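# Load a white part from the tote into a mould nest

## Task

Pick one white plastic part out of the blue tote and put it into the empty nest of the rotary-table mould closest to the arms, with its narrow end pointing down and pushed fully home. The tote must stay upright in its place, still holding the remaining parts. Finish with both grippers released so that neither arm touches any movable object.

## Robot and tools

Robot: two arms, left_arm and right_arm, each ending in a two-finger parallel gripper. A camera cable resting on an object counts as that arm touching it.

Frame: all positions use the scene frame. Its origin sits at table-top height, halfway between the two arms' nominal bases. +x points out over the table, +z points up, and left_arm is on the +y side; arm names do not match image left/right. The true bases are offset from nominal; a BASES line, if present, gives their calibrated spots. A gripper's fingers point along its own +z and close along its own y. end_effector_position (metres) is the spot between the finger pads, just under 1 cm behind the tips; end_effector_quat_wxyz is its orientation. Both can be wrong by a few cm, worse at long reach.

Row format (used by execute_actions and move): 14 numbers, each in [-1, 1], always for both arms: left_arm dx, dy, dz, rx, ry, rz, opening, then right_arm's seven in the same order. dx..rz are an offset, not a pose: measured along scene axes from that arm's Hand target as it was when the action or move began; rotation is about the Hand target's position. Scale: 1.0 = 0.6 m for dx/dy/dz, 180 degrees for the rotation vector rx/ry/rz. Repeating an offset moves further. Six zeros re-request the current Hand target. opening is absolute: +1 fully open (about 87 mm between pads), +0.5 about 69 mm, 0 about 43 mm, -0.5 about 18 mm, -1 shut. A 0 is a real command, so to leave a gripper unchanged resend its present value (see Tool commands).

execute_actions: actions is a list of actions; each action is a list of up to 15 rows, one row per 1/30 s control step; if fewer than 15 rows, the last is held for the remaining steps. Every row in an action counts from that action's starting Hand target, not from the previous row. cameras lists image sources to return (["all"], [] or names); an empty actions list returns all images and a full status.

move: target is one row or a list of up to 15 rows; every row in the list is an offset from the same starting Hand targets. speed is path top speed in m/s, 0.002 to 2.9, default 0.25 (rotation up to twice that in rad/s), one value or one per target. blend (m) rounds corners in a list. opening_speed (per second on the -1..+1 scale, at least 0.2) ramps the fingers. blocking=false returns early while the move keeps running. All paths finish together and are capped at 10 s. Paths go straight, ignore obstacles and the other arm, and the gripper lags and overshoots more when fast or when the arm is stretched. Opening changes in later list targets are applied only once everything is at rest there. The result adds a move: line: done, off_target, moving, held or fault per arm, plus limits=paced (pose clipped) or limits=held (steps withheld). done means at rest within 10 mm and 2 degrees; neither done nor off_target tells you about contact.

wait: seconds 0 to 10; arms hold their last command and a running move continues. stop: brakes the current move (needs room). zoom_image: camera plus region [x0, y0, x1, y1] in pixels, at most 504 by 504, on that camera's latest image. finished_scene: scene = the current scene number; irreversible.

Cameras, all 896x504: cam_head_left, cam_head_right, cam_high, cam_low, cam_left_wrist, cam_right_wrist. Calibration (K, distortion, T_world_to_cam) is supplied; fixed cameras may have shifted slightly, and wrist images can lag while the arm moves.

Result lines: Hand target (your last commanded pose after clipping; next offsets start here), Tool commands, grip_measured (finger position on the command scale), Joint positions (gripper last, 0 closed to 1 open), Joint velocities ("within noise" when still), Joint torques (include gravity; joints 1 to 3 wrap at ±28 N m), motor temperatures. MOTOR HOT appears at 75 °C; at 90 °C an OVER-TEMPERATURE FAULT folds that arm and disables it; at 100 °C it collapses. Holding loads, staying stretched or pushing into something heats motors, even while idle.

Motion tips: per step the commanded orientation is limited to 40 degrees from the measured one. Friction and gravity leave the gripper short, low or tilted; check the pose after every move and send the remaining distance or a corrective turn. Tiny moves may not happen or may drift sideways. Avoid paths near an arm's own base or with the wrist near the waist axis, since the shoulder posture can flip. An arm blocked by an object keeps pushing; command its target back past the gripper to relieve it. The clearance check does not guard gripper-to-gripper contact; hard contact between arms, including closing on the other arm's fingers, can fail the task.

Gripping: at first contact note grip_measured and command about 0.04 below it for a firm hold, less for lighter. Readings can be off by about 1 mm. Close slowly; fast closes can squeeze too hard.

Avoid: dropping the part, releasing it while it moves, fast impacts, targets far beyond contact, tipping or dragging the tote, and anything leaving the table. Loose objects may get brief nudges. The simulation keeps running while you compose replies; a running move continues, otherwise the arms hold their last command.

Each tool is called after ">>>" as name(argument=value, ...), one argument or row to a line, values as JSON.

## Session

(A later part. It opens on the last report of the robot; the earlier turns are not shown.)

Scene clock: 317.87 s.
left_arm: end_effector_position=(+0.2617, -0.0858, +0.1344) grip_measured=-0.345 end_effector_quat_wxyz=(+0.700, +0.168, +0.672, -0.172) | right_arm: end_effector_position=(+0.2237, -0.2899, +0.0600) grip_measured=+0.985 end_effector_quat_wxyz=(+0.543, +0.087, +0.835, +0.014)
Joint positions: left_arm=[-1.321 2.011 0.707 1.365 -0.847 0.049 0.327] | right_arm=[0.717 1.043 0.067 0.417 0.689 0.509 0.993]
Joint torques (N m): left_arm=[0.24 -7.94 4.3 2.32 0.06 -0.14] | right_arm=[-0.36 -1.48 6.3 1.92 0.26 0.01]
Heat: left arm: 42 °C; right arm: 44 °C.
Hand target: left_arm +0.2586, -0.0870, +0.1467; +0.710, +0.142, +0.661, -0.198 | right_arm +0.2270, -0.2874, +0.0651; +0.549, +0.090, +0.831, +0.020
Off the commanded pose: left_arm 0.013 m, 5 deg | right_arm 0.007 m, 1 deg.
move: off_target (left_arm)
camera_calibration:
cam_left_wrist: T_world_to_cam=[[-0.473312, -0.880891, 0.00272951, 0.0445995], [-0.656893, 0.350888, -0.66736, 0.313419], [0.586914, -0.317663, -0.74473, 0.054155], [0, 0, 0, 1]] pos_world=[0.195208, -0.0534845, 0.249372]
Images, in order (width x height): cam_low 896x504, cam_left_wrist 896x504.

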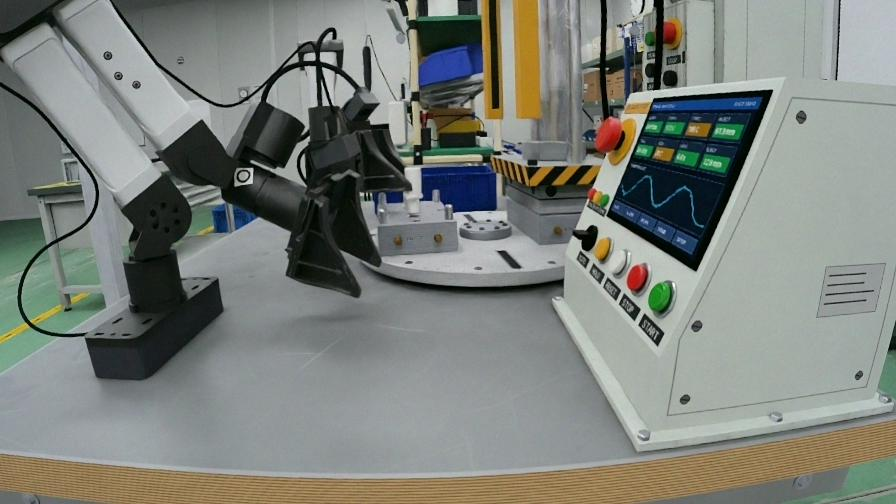

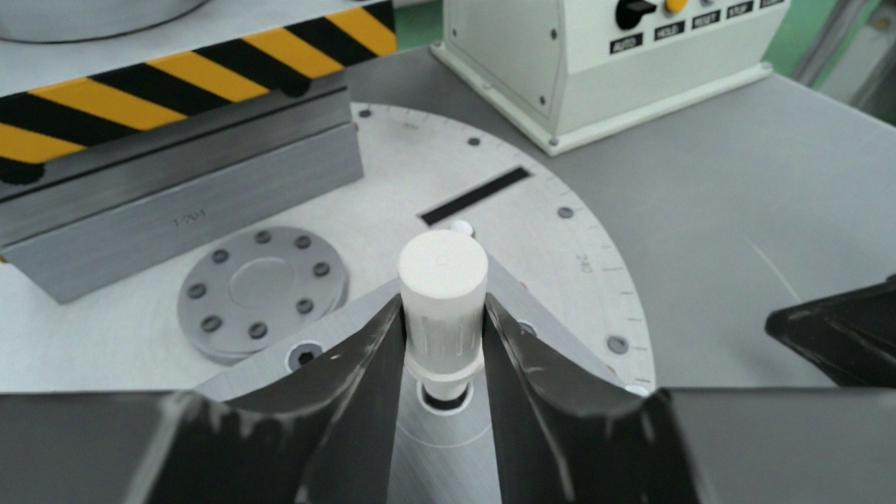

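>>> move(
  target=[0,0,-0.045, 0,0,0,-0.6, 0,0,0,0,0,0,1],
  speed=0.05,
  cameras=["cam_low","cam_left_wrist"],
)

>>> zoom_image(
  camera="cam_low",
  region=[370, 110, 470, 260],
)

>>> zoom_image(
  camera="cam_left_wrist",
  region=[380, 300, 520, 460],
)

Scene clock: 328.57 s.
left_arm: end_effector_position=(+0.2609, -0.0857, +0.1105) grip_measured=-0.345 end_effector_quat_wxyz=(+0.695, +0.172, +0.678, -0.169) | right_arm: end_effector_position=(+0.2237, -0.2899, +0.0600) grip_measured=+0.985 end_effector_quat_wxyz=(+0.543, +0.087, +0.835, +0.014)
Joint positions: left_arm=[-1.321 2.09 0.704 1.42 -0.846 0.036 0.327] | right_arm=[0.717 1.043 0.067 0.417 0.689 0.509 0.993]
Joint torques (N m): left_arm=[0.16 -6.13 3.74 2.79 0.04 -0.07] | right_arm=[-0.36 -1.47 6.2 1.93 0.29 -0.01]
Heat: left arm: 43 °C; right arm: 44 °C.
Hand target: left_arm +0.2585, -0.0870, +0.1197; +0.710, +0.142, +0.661, -0.199 | right_arm +0.2270, -0.2874, +0.0651; +0.549, +0.090, +0.831, +0.020
Off the commanded pose: left_arm 0.010 m, 5 deg | right_arm 0.007 m, 1 deg.
move: off_target (left_arm)
camera_calibration:
cam_left_wrist: T_world_to_cam=[[-0.47471, -0.880135, -0.00351364, 0.0454645], [-0.664572, 0.361055, -0.654205, 0.298368], [0.577057, -0.308222, -0.756309, 0.0414338], [0, 0, 0, 1]] pos_world=[0.19596, -0.0549415, 0.22669]
Images, in order (width x height): cam_low 896x504, cam_left_wrist 896x504.

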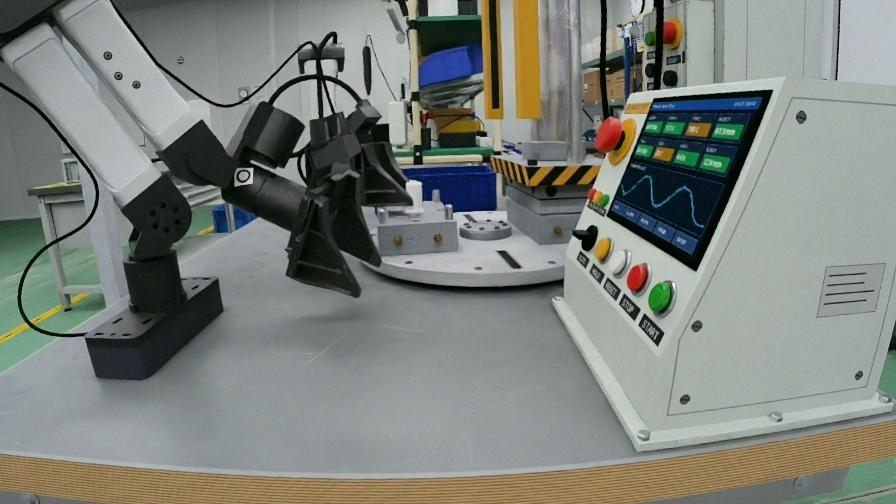

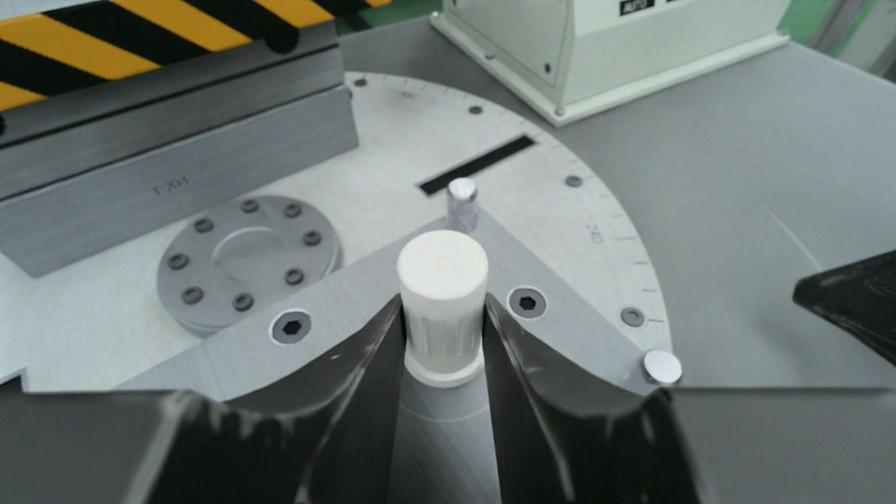

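Scaled by 3.360 from the camera's 896x504 image, which has a finer 1280x720 frame.

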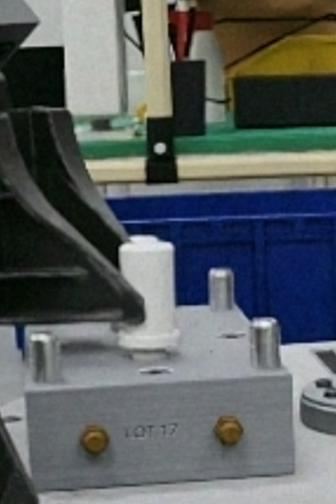

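Scaled by 3.150 from the camera's 896x504 image, which has a finer 1280x720 frame.

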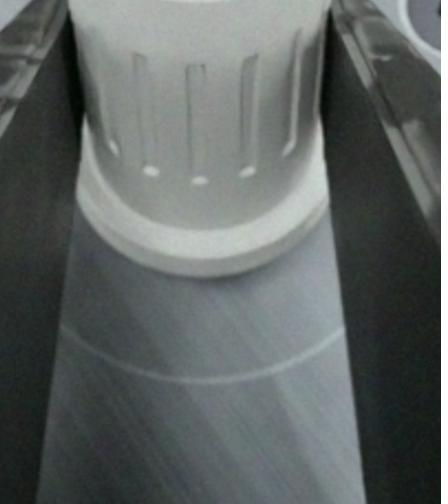

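>>> move(
  target=[0,0,-0.018, 0,0,0,-0.6, 0,0,0,0,0,0,1],
  speed=0.04,
  cameras=["cam_low","cam_left_wrist"],
)

>>> zoom_image(
  camera="cam_low",
  region=[370, 110, 470, 260],
)

>>> zoom_image(
  camera="cam_left_wrist",
  region=[380, 300, 520, 460],
)

Scene clock: 339.07 s.
left_arm: end_effector_position=(+0.2604, -0.0858, +0.1041) grip_measured=-0.345 end_effector_quat_wxyz=(+0.692, +0.174, +0.680, -0.168) | right_arm: end_effector_position=(+0.2237, -0.2899, +0.0600) grip_measured=+0.985 end_effector_quat_wxyz=(+0.543, +0.087, +0.835, +0.014)
Joint positions: left_arm=[-1.321 2.105 0.704 1.422 -0.844 0.027 0.327] | right_arm=[0.717 1.043 0.067 0.417 0.689 0.509 0.993]
Joint torques (N m): left_arm=[0.16 -4.64 3.73 3.01 0 -0.1] | right_arm=[-0.35 -1.47 6.28 1.91 0.31 0.01]
Heat: left arm: 45 °C; right arm: 44 °C.
Hand target: left_arm +0.2585, -0.0870, +0.1089; +0.710, +0.142, +0.661, -0.198 | right_arm +0.2270, -0.2874, +0.0651; +0.549, +0.090, +0.831, +0.020
Off the commanded pose: left_arm 0.005 m, 6 deg | right_arm 0.007 m, 1 deg.
joint sent to its limit (left arm) — joint 4 (wrist pitch), upper limit. The joint targets still meet the commanded pose.
move: off_target (left_arm)
camera_calibration:
cam_left_wrist: T_world_to_cam=[[-0.476881, -0.878952, -0.00533155, 0.045955], [-0.668457, 0.366601, -0.647124, 0.294677], [0.570745, -0.305037, -0.762366, 0.0393636], [0, 0, 0, 1]] pos_world=[0.196427, -0.0556292, 0.220947]
Images, in order (width x height): cam_low 896x504, cam_left_wrist 896x504.

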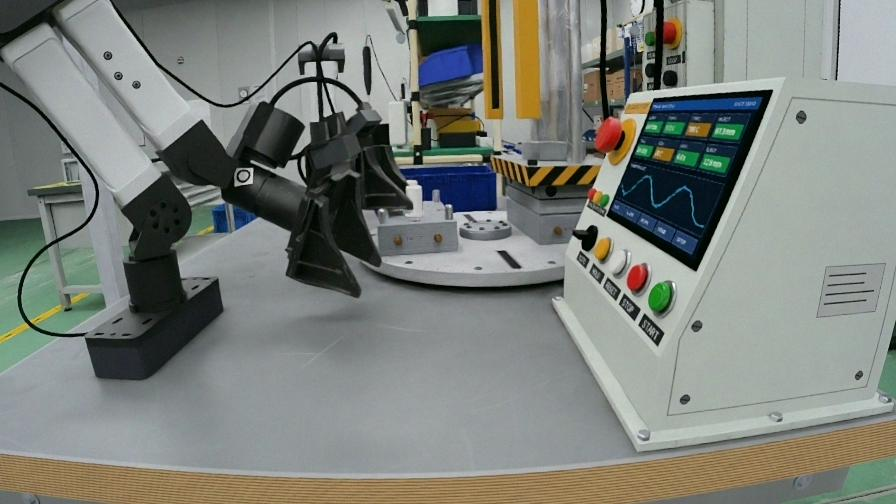

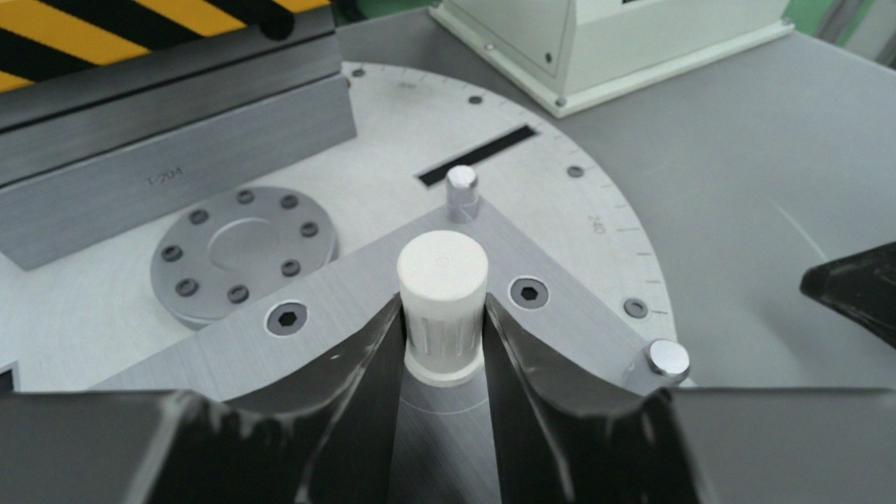

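Scaled by 3.360 from the camera's 896x504 image, which has a finer 1280x720 frame.

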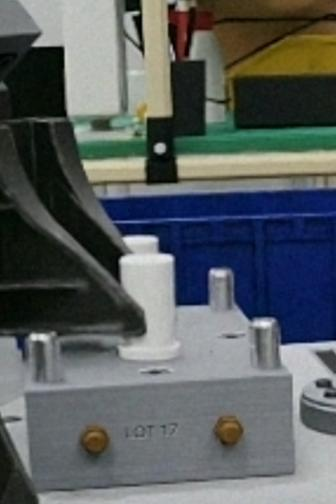

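Scaled by 3.150 from the camera's 896x504 image, which has a finer 1280x720 frame.

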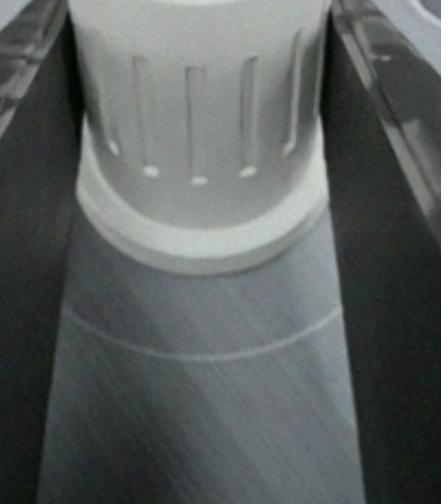

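>>> move(
  target=[0,0,-0.009, 0,0,0,-0.6, 0,0,0,0,0,0,1],
  speed=0.04,
)

>>> move(
  target=[0,0,0.0, 0,0,0,-0.2, 0,0,0,0,0,0,1],
  opening_speed=0.3,
  cameras=["cam_low","cam_left_wrist"],
)

>>> zoom_image(
  camera="cam_low",
  region=[370, 110, 470, 260],
)

Scene clock: 347.80 s.
left_arm: end_effector_position=(+0.2610, -0.0859, +0.1037) grip_measured=-0.345 end_effector_quat_wxyz=(+0.692, +0.171, +0.681, -0.168) | right_arm: end_effector_position=(+0.2237, -0.2899, +0.0600) grip_measured=+0.985 end_effector_quat_wxyz=(+0.543, +0.087, +0.835, +0.014)
Joint positions: left_arm=[-1.321 2.109 0.707 1.422 -0.849 0.023 0.327] | right_arm=[0.717 1.043 0.067 0.417 0.689 0.509 0.993]
Joint torques (N m): left_arm=[0.17 -3.89 3.56 3.01 0.04 -0.13] | right_arm=[-0.28 -1.42 6.35 1.92 0.3 0.01]
Motor temperatures (°C): left_arm=[29 40 41 47 27 29 30] | right_arm=[30 38 44 38 27 28 31]
Heat: left arm: 47 °C; right arm: 44 °C.
Hand target: left_arm +0.2585, -0.0870, +0.1035; +0.710, +0.142, +0.661, -0.198 | right_arm +0.2270, -0.2874, +0.0651; +0.549, +0.090, +0.831, +0.020
Off the commanded pose: left_arm 0.003 m, 6 deg | right_arm 0.007 m, 1 deg.
joint sent to its limit (left arm) — joint 4 (wrist pitch), upper limit. The joint targets still meet the commanded pose.
move: off_target (left_arm)

Scene clock: 349.33 s.
left_arm: end_effector_position=(+0.2615, -0.0840, +0.0967) grip_measured=-0.200 end_effector_quat_wxyz=(+0.690, +0.171, +0.685, -0.161) | right_arm: end_effector_position=(+0.2237, -0.2899, +0.0600) grip_measured=+0.985 end_effector_quat_wxyz=(+0.543, +0.087, +0.835, +0.014)
Joint positions: left_arm=[-1.322 2.126 0.709 1.423 -0.86 0.02 0.4] | right_arm=[0.717 1.043 0.067 0.417 0.689 0.509 0.993]
Joint torques (N m): left_arm=[0.21 -5.26 3.38 3 0.14 -0.1] | right_arm=[-0.43 -1.37 6.37 1.91 0.28 -0.02]
Heat: left arm: 47 °C; right arm: 44 °C.
Hand target: left_arm +0.2586, -0.0870, +0.1036; +0.710, +0.142, +0.661, -0.198 | right_arm +0.2270, -0.2874, +0.0651; +0.549, +0.090, +0.831, +0.020
Off the commanded pose: left_arm 0.008 m, 7 deg | right_arm 0.007 m, 1 deg.
joint sent to its limit (left arm) — joint 4 (wrist pitch), upper limit. The joint targets still meet the commanded pose.
move: off_target (left_arm)
camera_calibration:
cam_left_wrist: T_world_to_cam=[[-0.463133, -0.886231, -0.0101078, 0.0443081], [-0.678545, 0.36189, -0.639228, 0.29137], [0.570161, -0.289189, -0.768951, 0.0357629], [0, 0, 0, 1]] pos_world=[0.197838, -0.0558344, 0.2142]
Images, in order (width x height): cam_low 896x504, cam_left_wrist 896x504.

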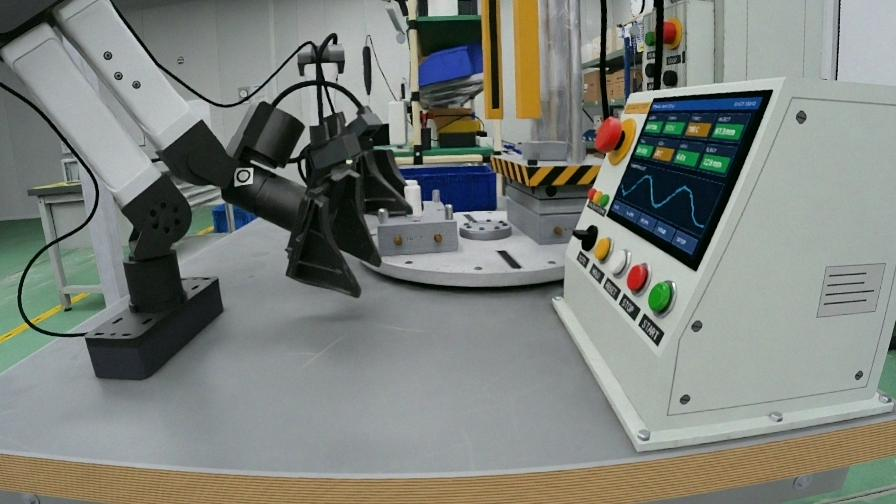

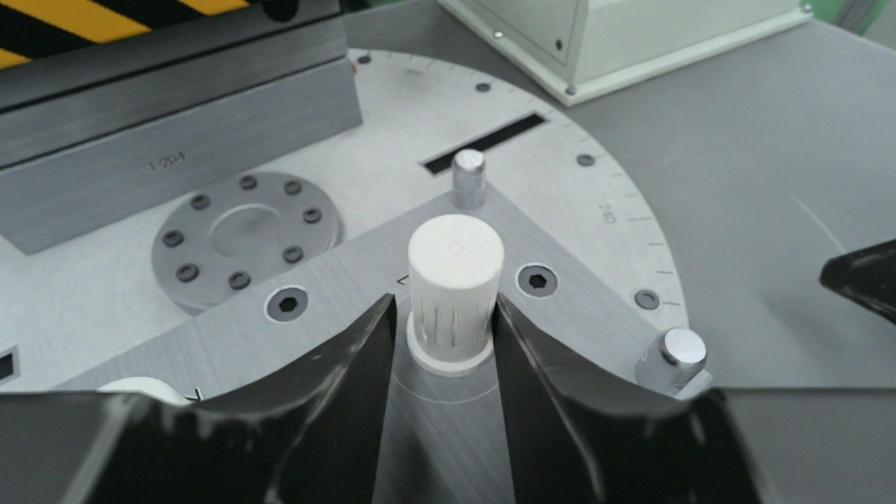

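Scaled by 3.360 from the camera's 896x504 image, which has a finer 1280x720 frame.

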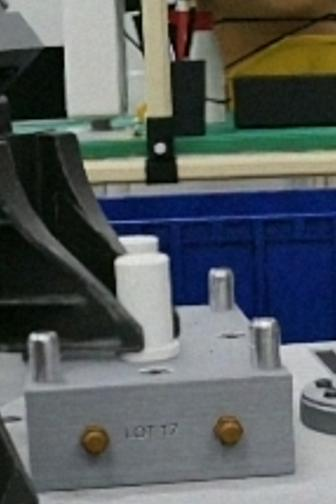

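>>> move(
  target=[0,-0.003,0.003, 0,0,0,0.1, 0,0,0,0,0,0,1],
  opening_speed=0.4,
  cameras=["cam_left_wrist"],
)

>>> zoom_image(
  camera="cam_left_wrist",
  region=[80, 200, 580, 504],
)

Scene clock: 376.97 s.
left_arm: end_effector_position=(+0.2612, -0.0828, +0.0924) grip_measured=+0.100 end_effector_quat_wxyz=(+0.688, +0.174, +0.687, -0.158) | right_arm: end_effector_position=(+0.2237, -0.2899, +0.0600) grip_measured=+0.985 end_effector_quat_wxyz=(+0.543, +0.087, +0.835, +0.014)
Joint positions: left_arm=[-1.322 2.134 0.706 1.422 -0.861 0.017 0.55] | right_arm=[0.717 1.043 0.067 0.417 0.689 0.509 0.993]
Joint torques (N m): left_arm=[0.09 -5.86 4.25 3.01 0.13 -0.02] | right_arm=[-0.42 -1.51 6.31 1.93 0.27 -0.01]
Motor temperatures (°C): left_arm=[29 38 40 52 27 29 29] | right_arm=[30 37 44 39 27 28 31]
Heat: left arm: 52 °C; right arm: 44 °C.
Hand target: left_arm +0.2586, -0.0888, +0.1054; +0.710, +0.142, +0.661, -0.198 | right_arm +0.2270, -0.2874, +0.0651; +0.549, +0.090, +0.831, +0.020
Off the commanded pose: left_arm 0.015 m, 7 deg | right_arm 0.007 m, 1 deg.
joint sent to its limit (left arm) — joint 4 (wrist pitch), upper limit. The joint targets still meet the commanded pose.
move: off_target (left_arm)
camera_calibration:
cam_left_wrist: T_world_to_cam=[[-0.46254, -0.886461, -0.0156148, 0.0455042], [-0.681425, 0.366713, -0.633389, 0.288671], [0.567201, -0.282328, -0.773676, 0.0347864], [0, 0, 0, 1]] pos_world=[0.198024, -0.0557005, 0.210465]
Images, in order (width x height): cam_left_wrist 896x504.

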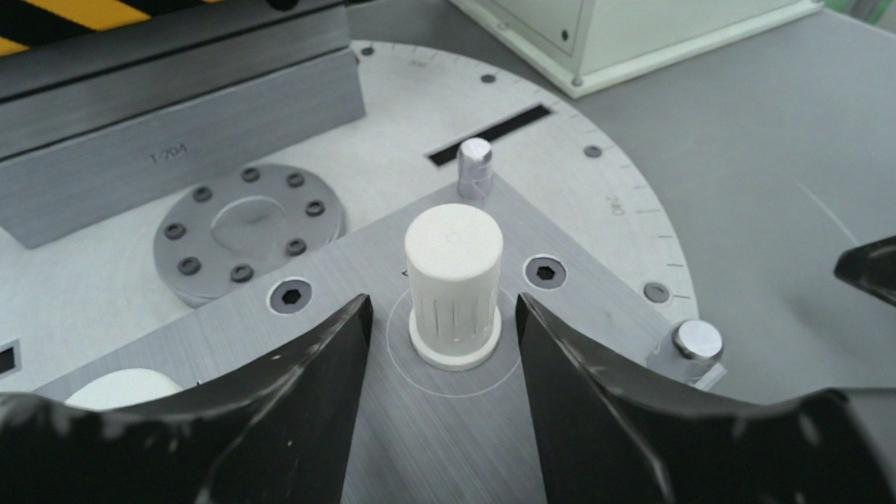

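Scaled by 1.008 from the camera's 896x504 image, which has a finer 1280x720 frame.

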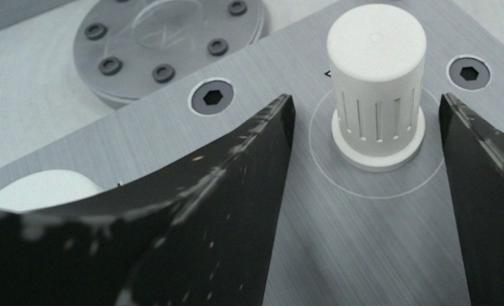

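>>> move(
  target=[
    [-0.02,0.0,0.03, 0,0,0,0.1, 0,0,0,0,0,0,1],
    [-0.15,0.075,0.12, 0,0,0,0.1, 0,0,0,0,0,0,1],
    [-0.15,0.1,0.3, 0,0,0,0.1, 0,0,0,0,0,0,1],
  ],
  speed=0.12,
  blend=0.02,
  cameras=["all"],
)

>>> zoom_image(
  camera="cam_low",
  region=[370, 110, 470, 260],
)

Scene clock: 389.03 s.
left_arm: end_effector_position=(+0.1706, -0.0280, +0.2698) grip_measured=+0.100 end_effector_quat_wxyz=(+0.710, +0.162, +0.662, -0.179) | right_arm: end_effector_position=(+0.2237, -0.2899, +0.0600) grip_measured=+0.985 end_effector_quat_wxyz=(+0.543, +0.087, +0.835, +0.014)
Joint positions: left_arm=[-1.612 1.36 0.634 0.895 -1.131 0.146 0.55] | right_arm=[0.717 1.043 0.067 0.417 0.689 0.509 0.993]
Joint torques (N m): left_arm=[0.21 -5.97 10.02 1.34 0.11 -0.11] | right_arm=[-0.31 -1.35 6.3 1.91 0.28 0.01]
Heat: left arm: 51 °C; right arm: 44 °C.
Hand target: left_arm +0.1686, -0.0288, +0.2854; +0.710, +0.142, +0.661, -0.199 | right_arm +0.2270, -0.2874, +0.0651; +0.549, +0.090, +0.831, +0.020
Off the commanded pose: left_arm 0.016 m, 3 deg | right_arm 0.007 m, 1 deg.
move: off_target (left_arm); blend cut to 0.0107 m at target 1
camera_calibration:
cam_left_wrist: T_world_to_cam=[[-0.476749, -0.878944, 0.0129713, 0.0498582], [-0.640278, 0.337108, -0.690219, 0.326623], [0.602291, -0.337366, -0.723485, 0.217872], [0, 0, 0, 1]] pos_world=[0.101677, 0.00721824, 0.382422]

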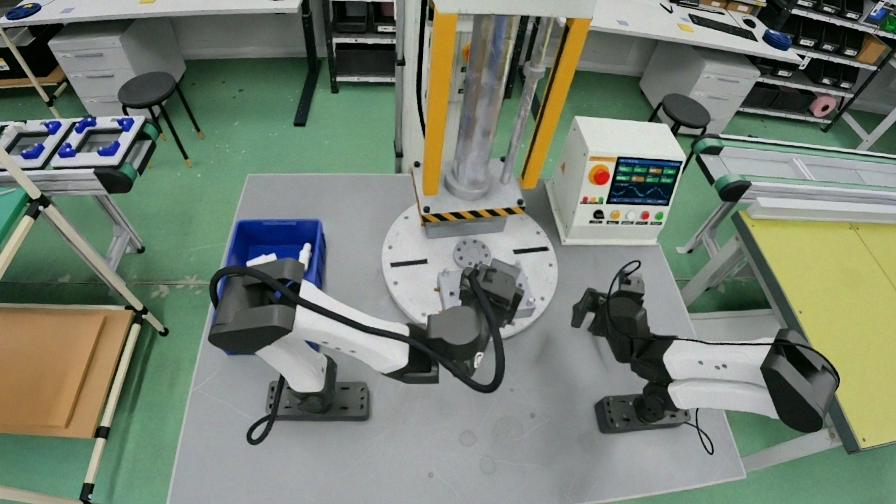

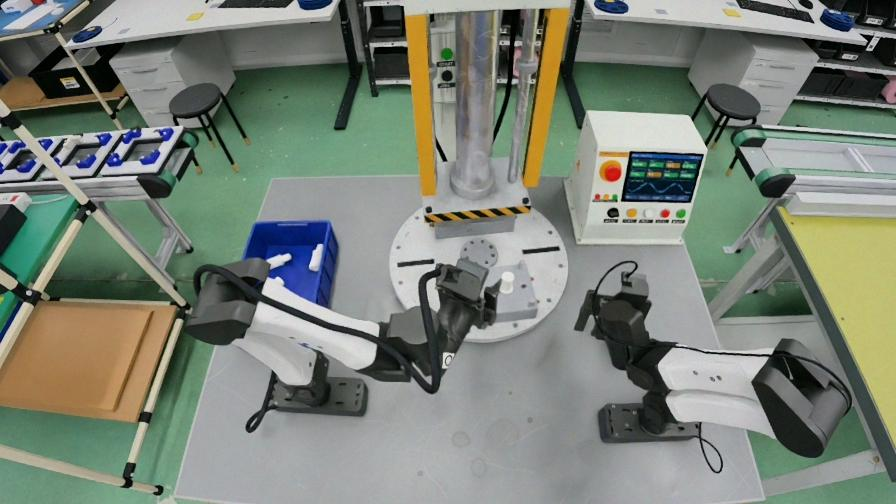

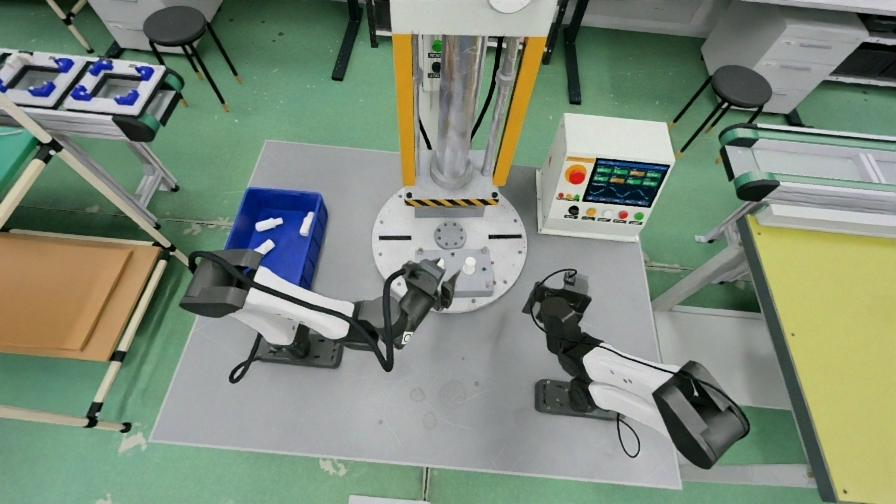

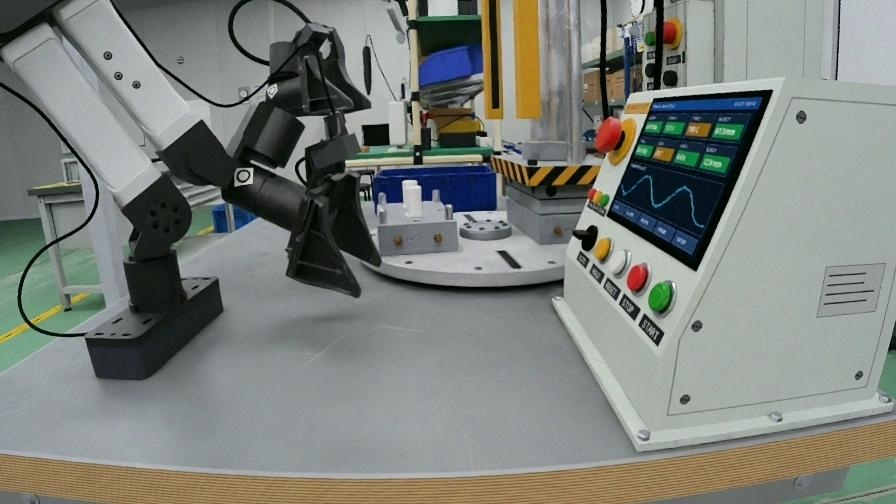

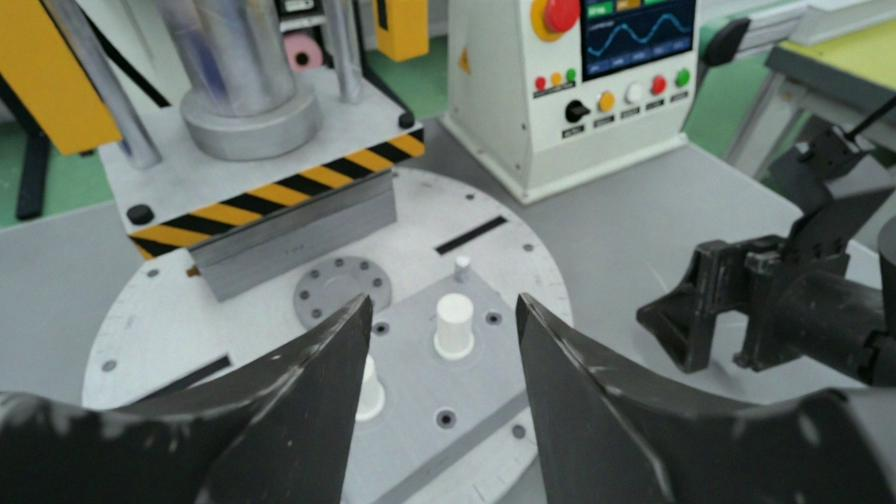

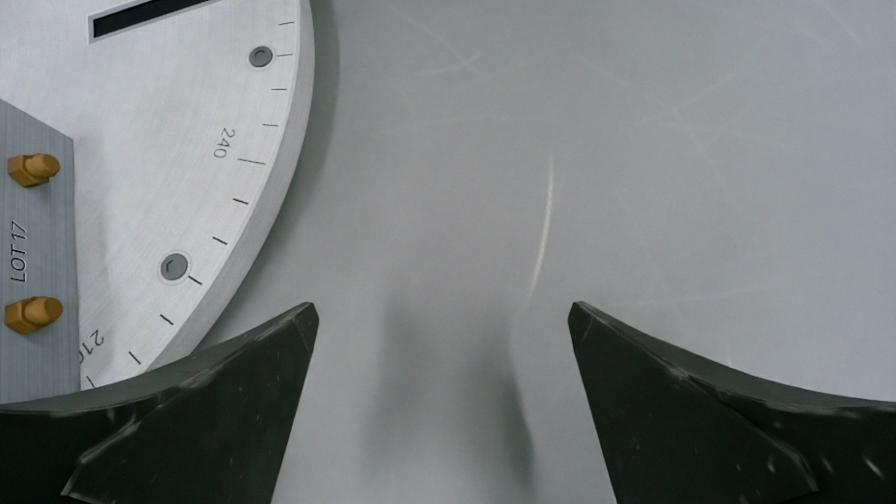

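Scaled by 3.360 from the camera's 896x504 image, which has a finer 1280x720 frame.

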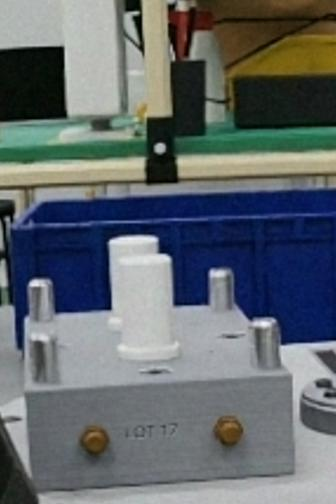

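>>> finished_scene(
  scene=1,
)

The scene is finished: the task was done.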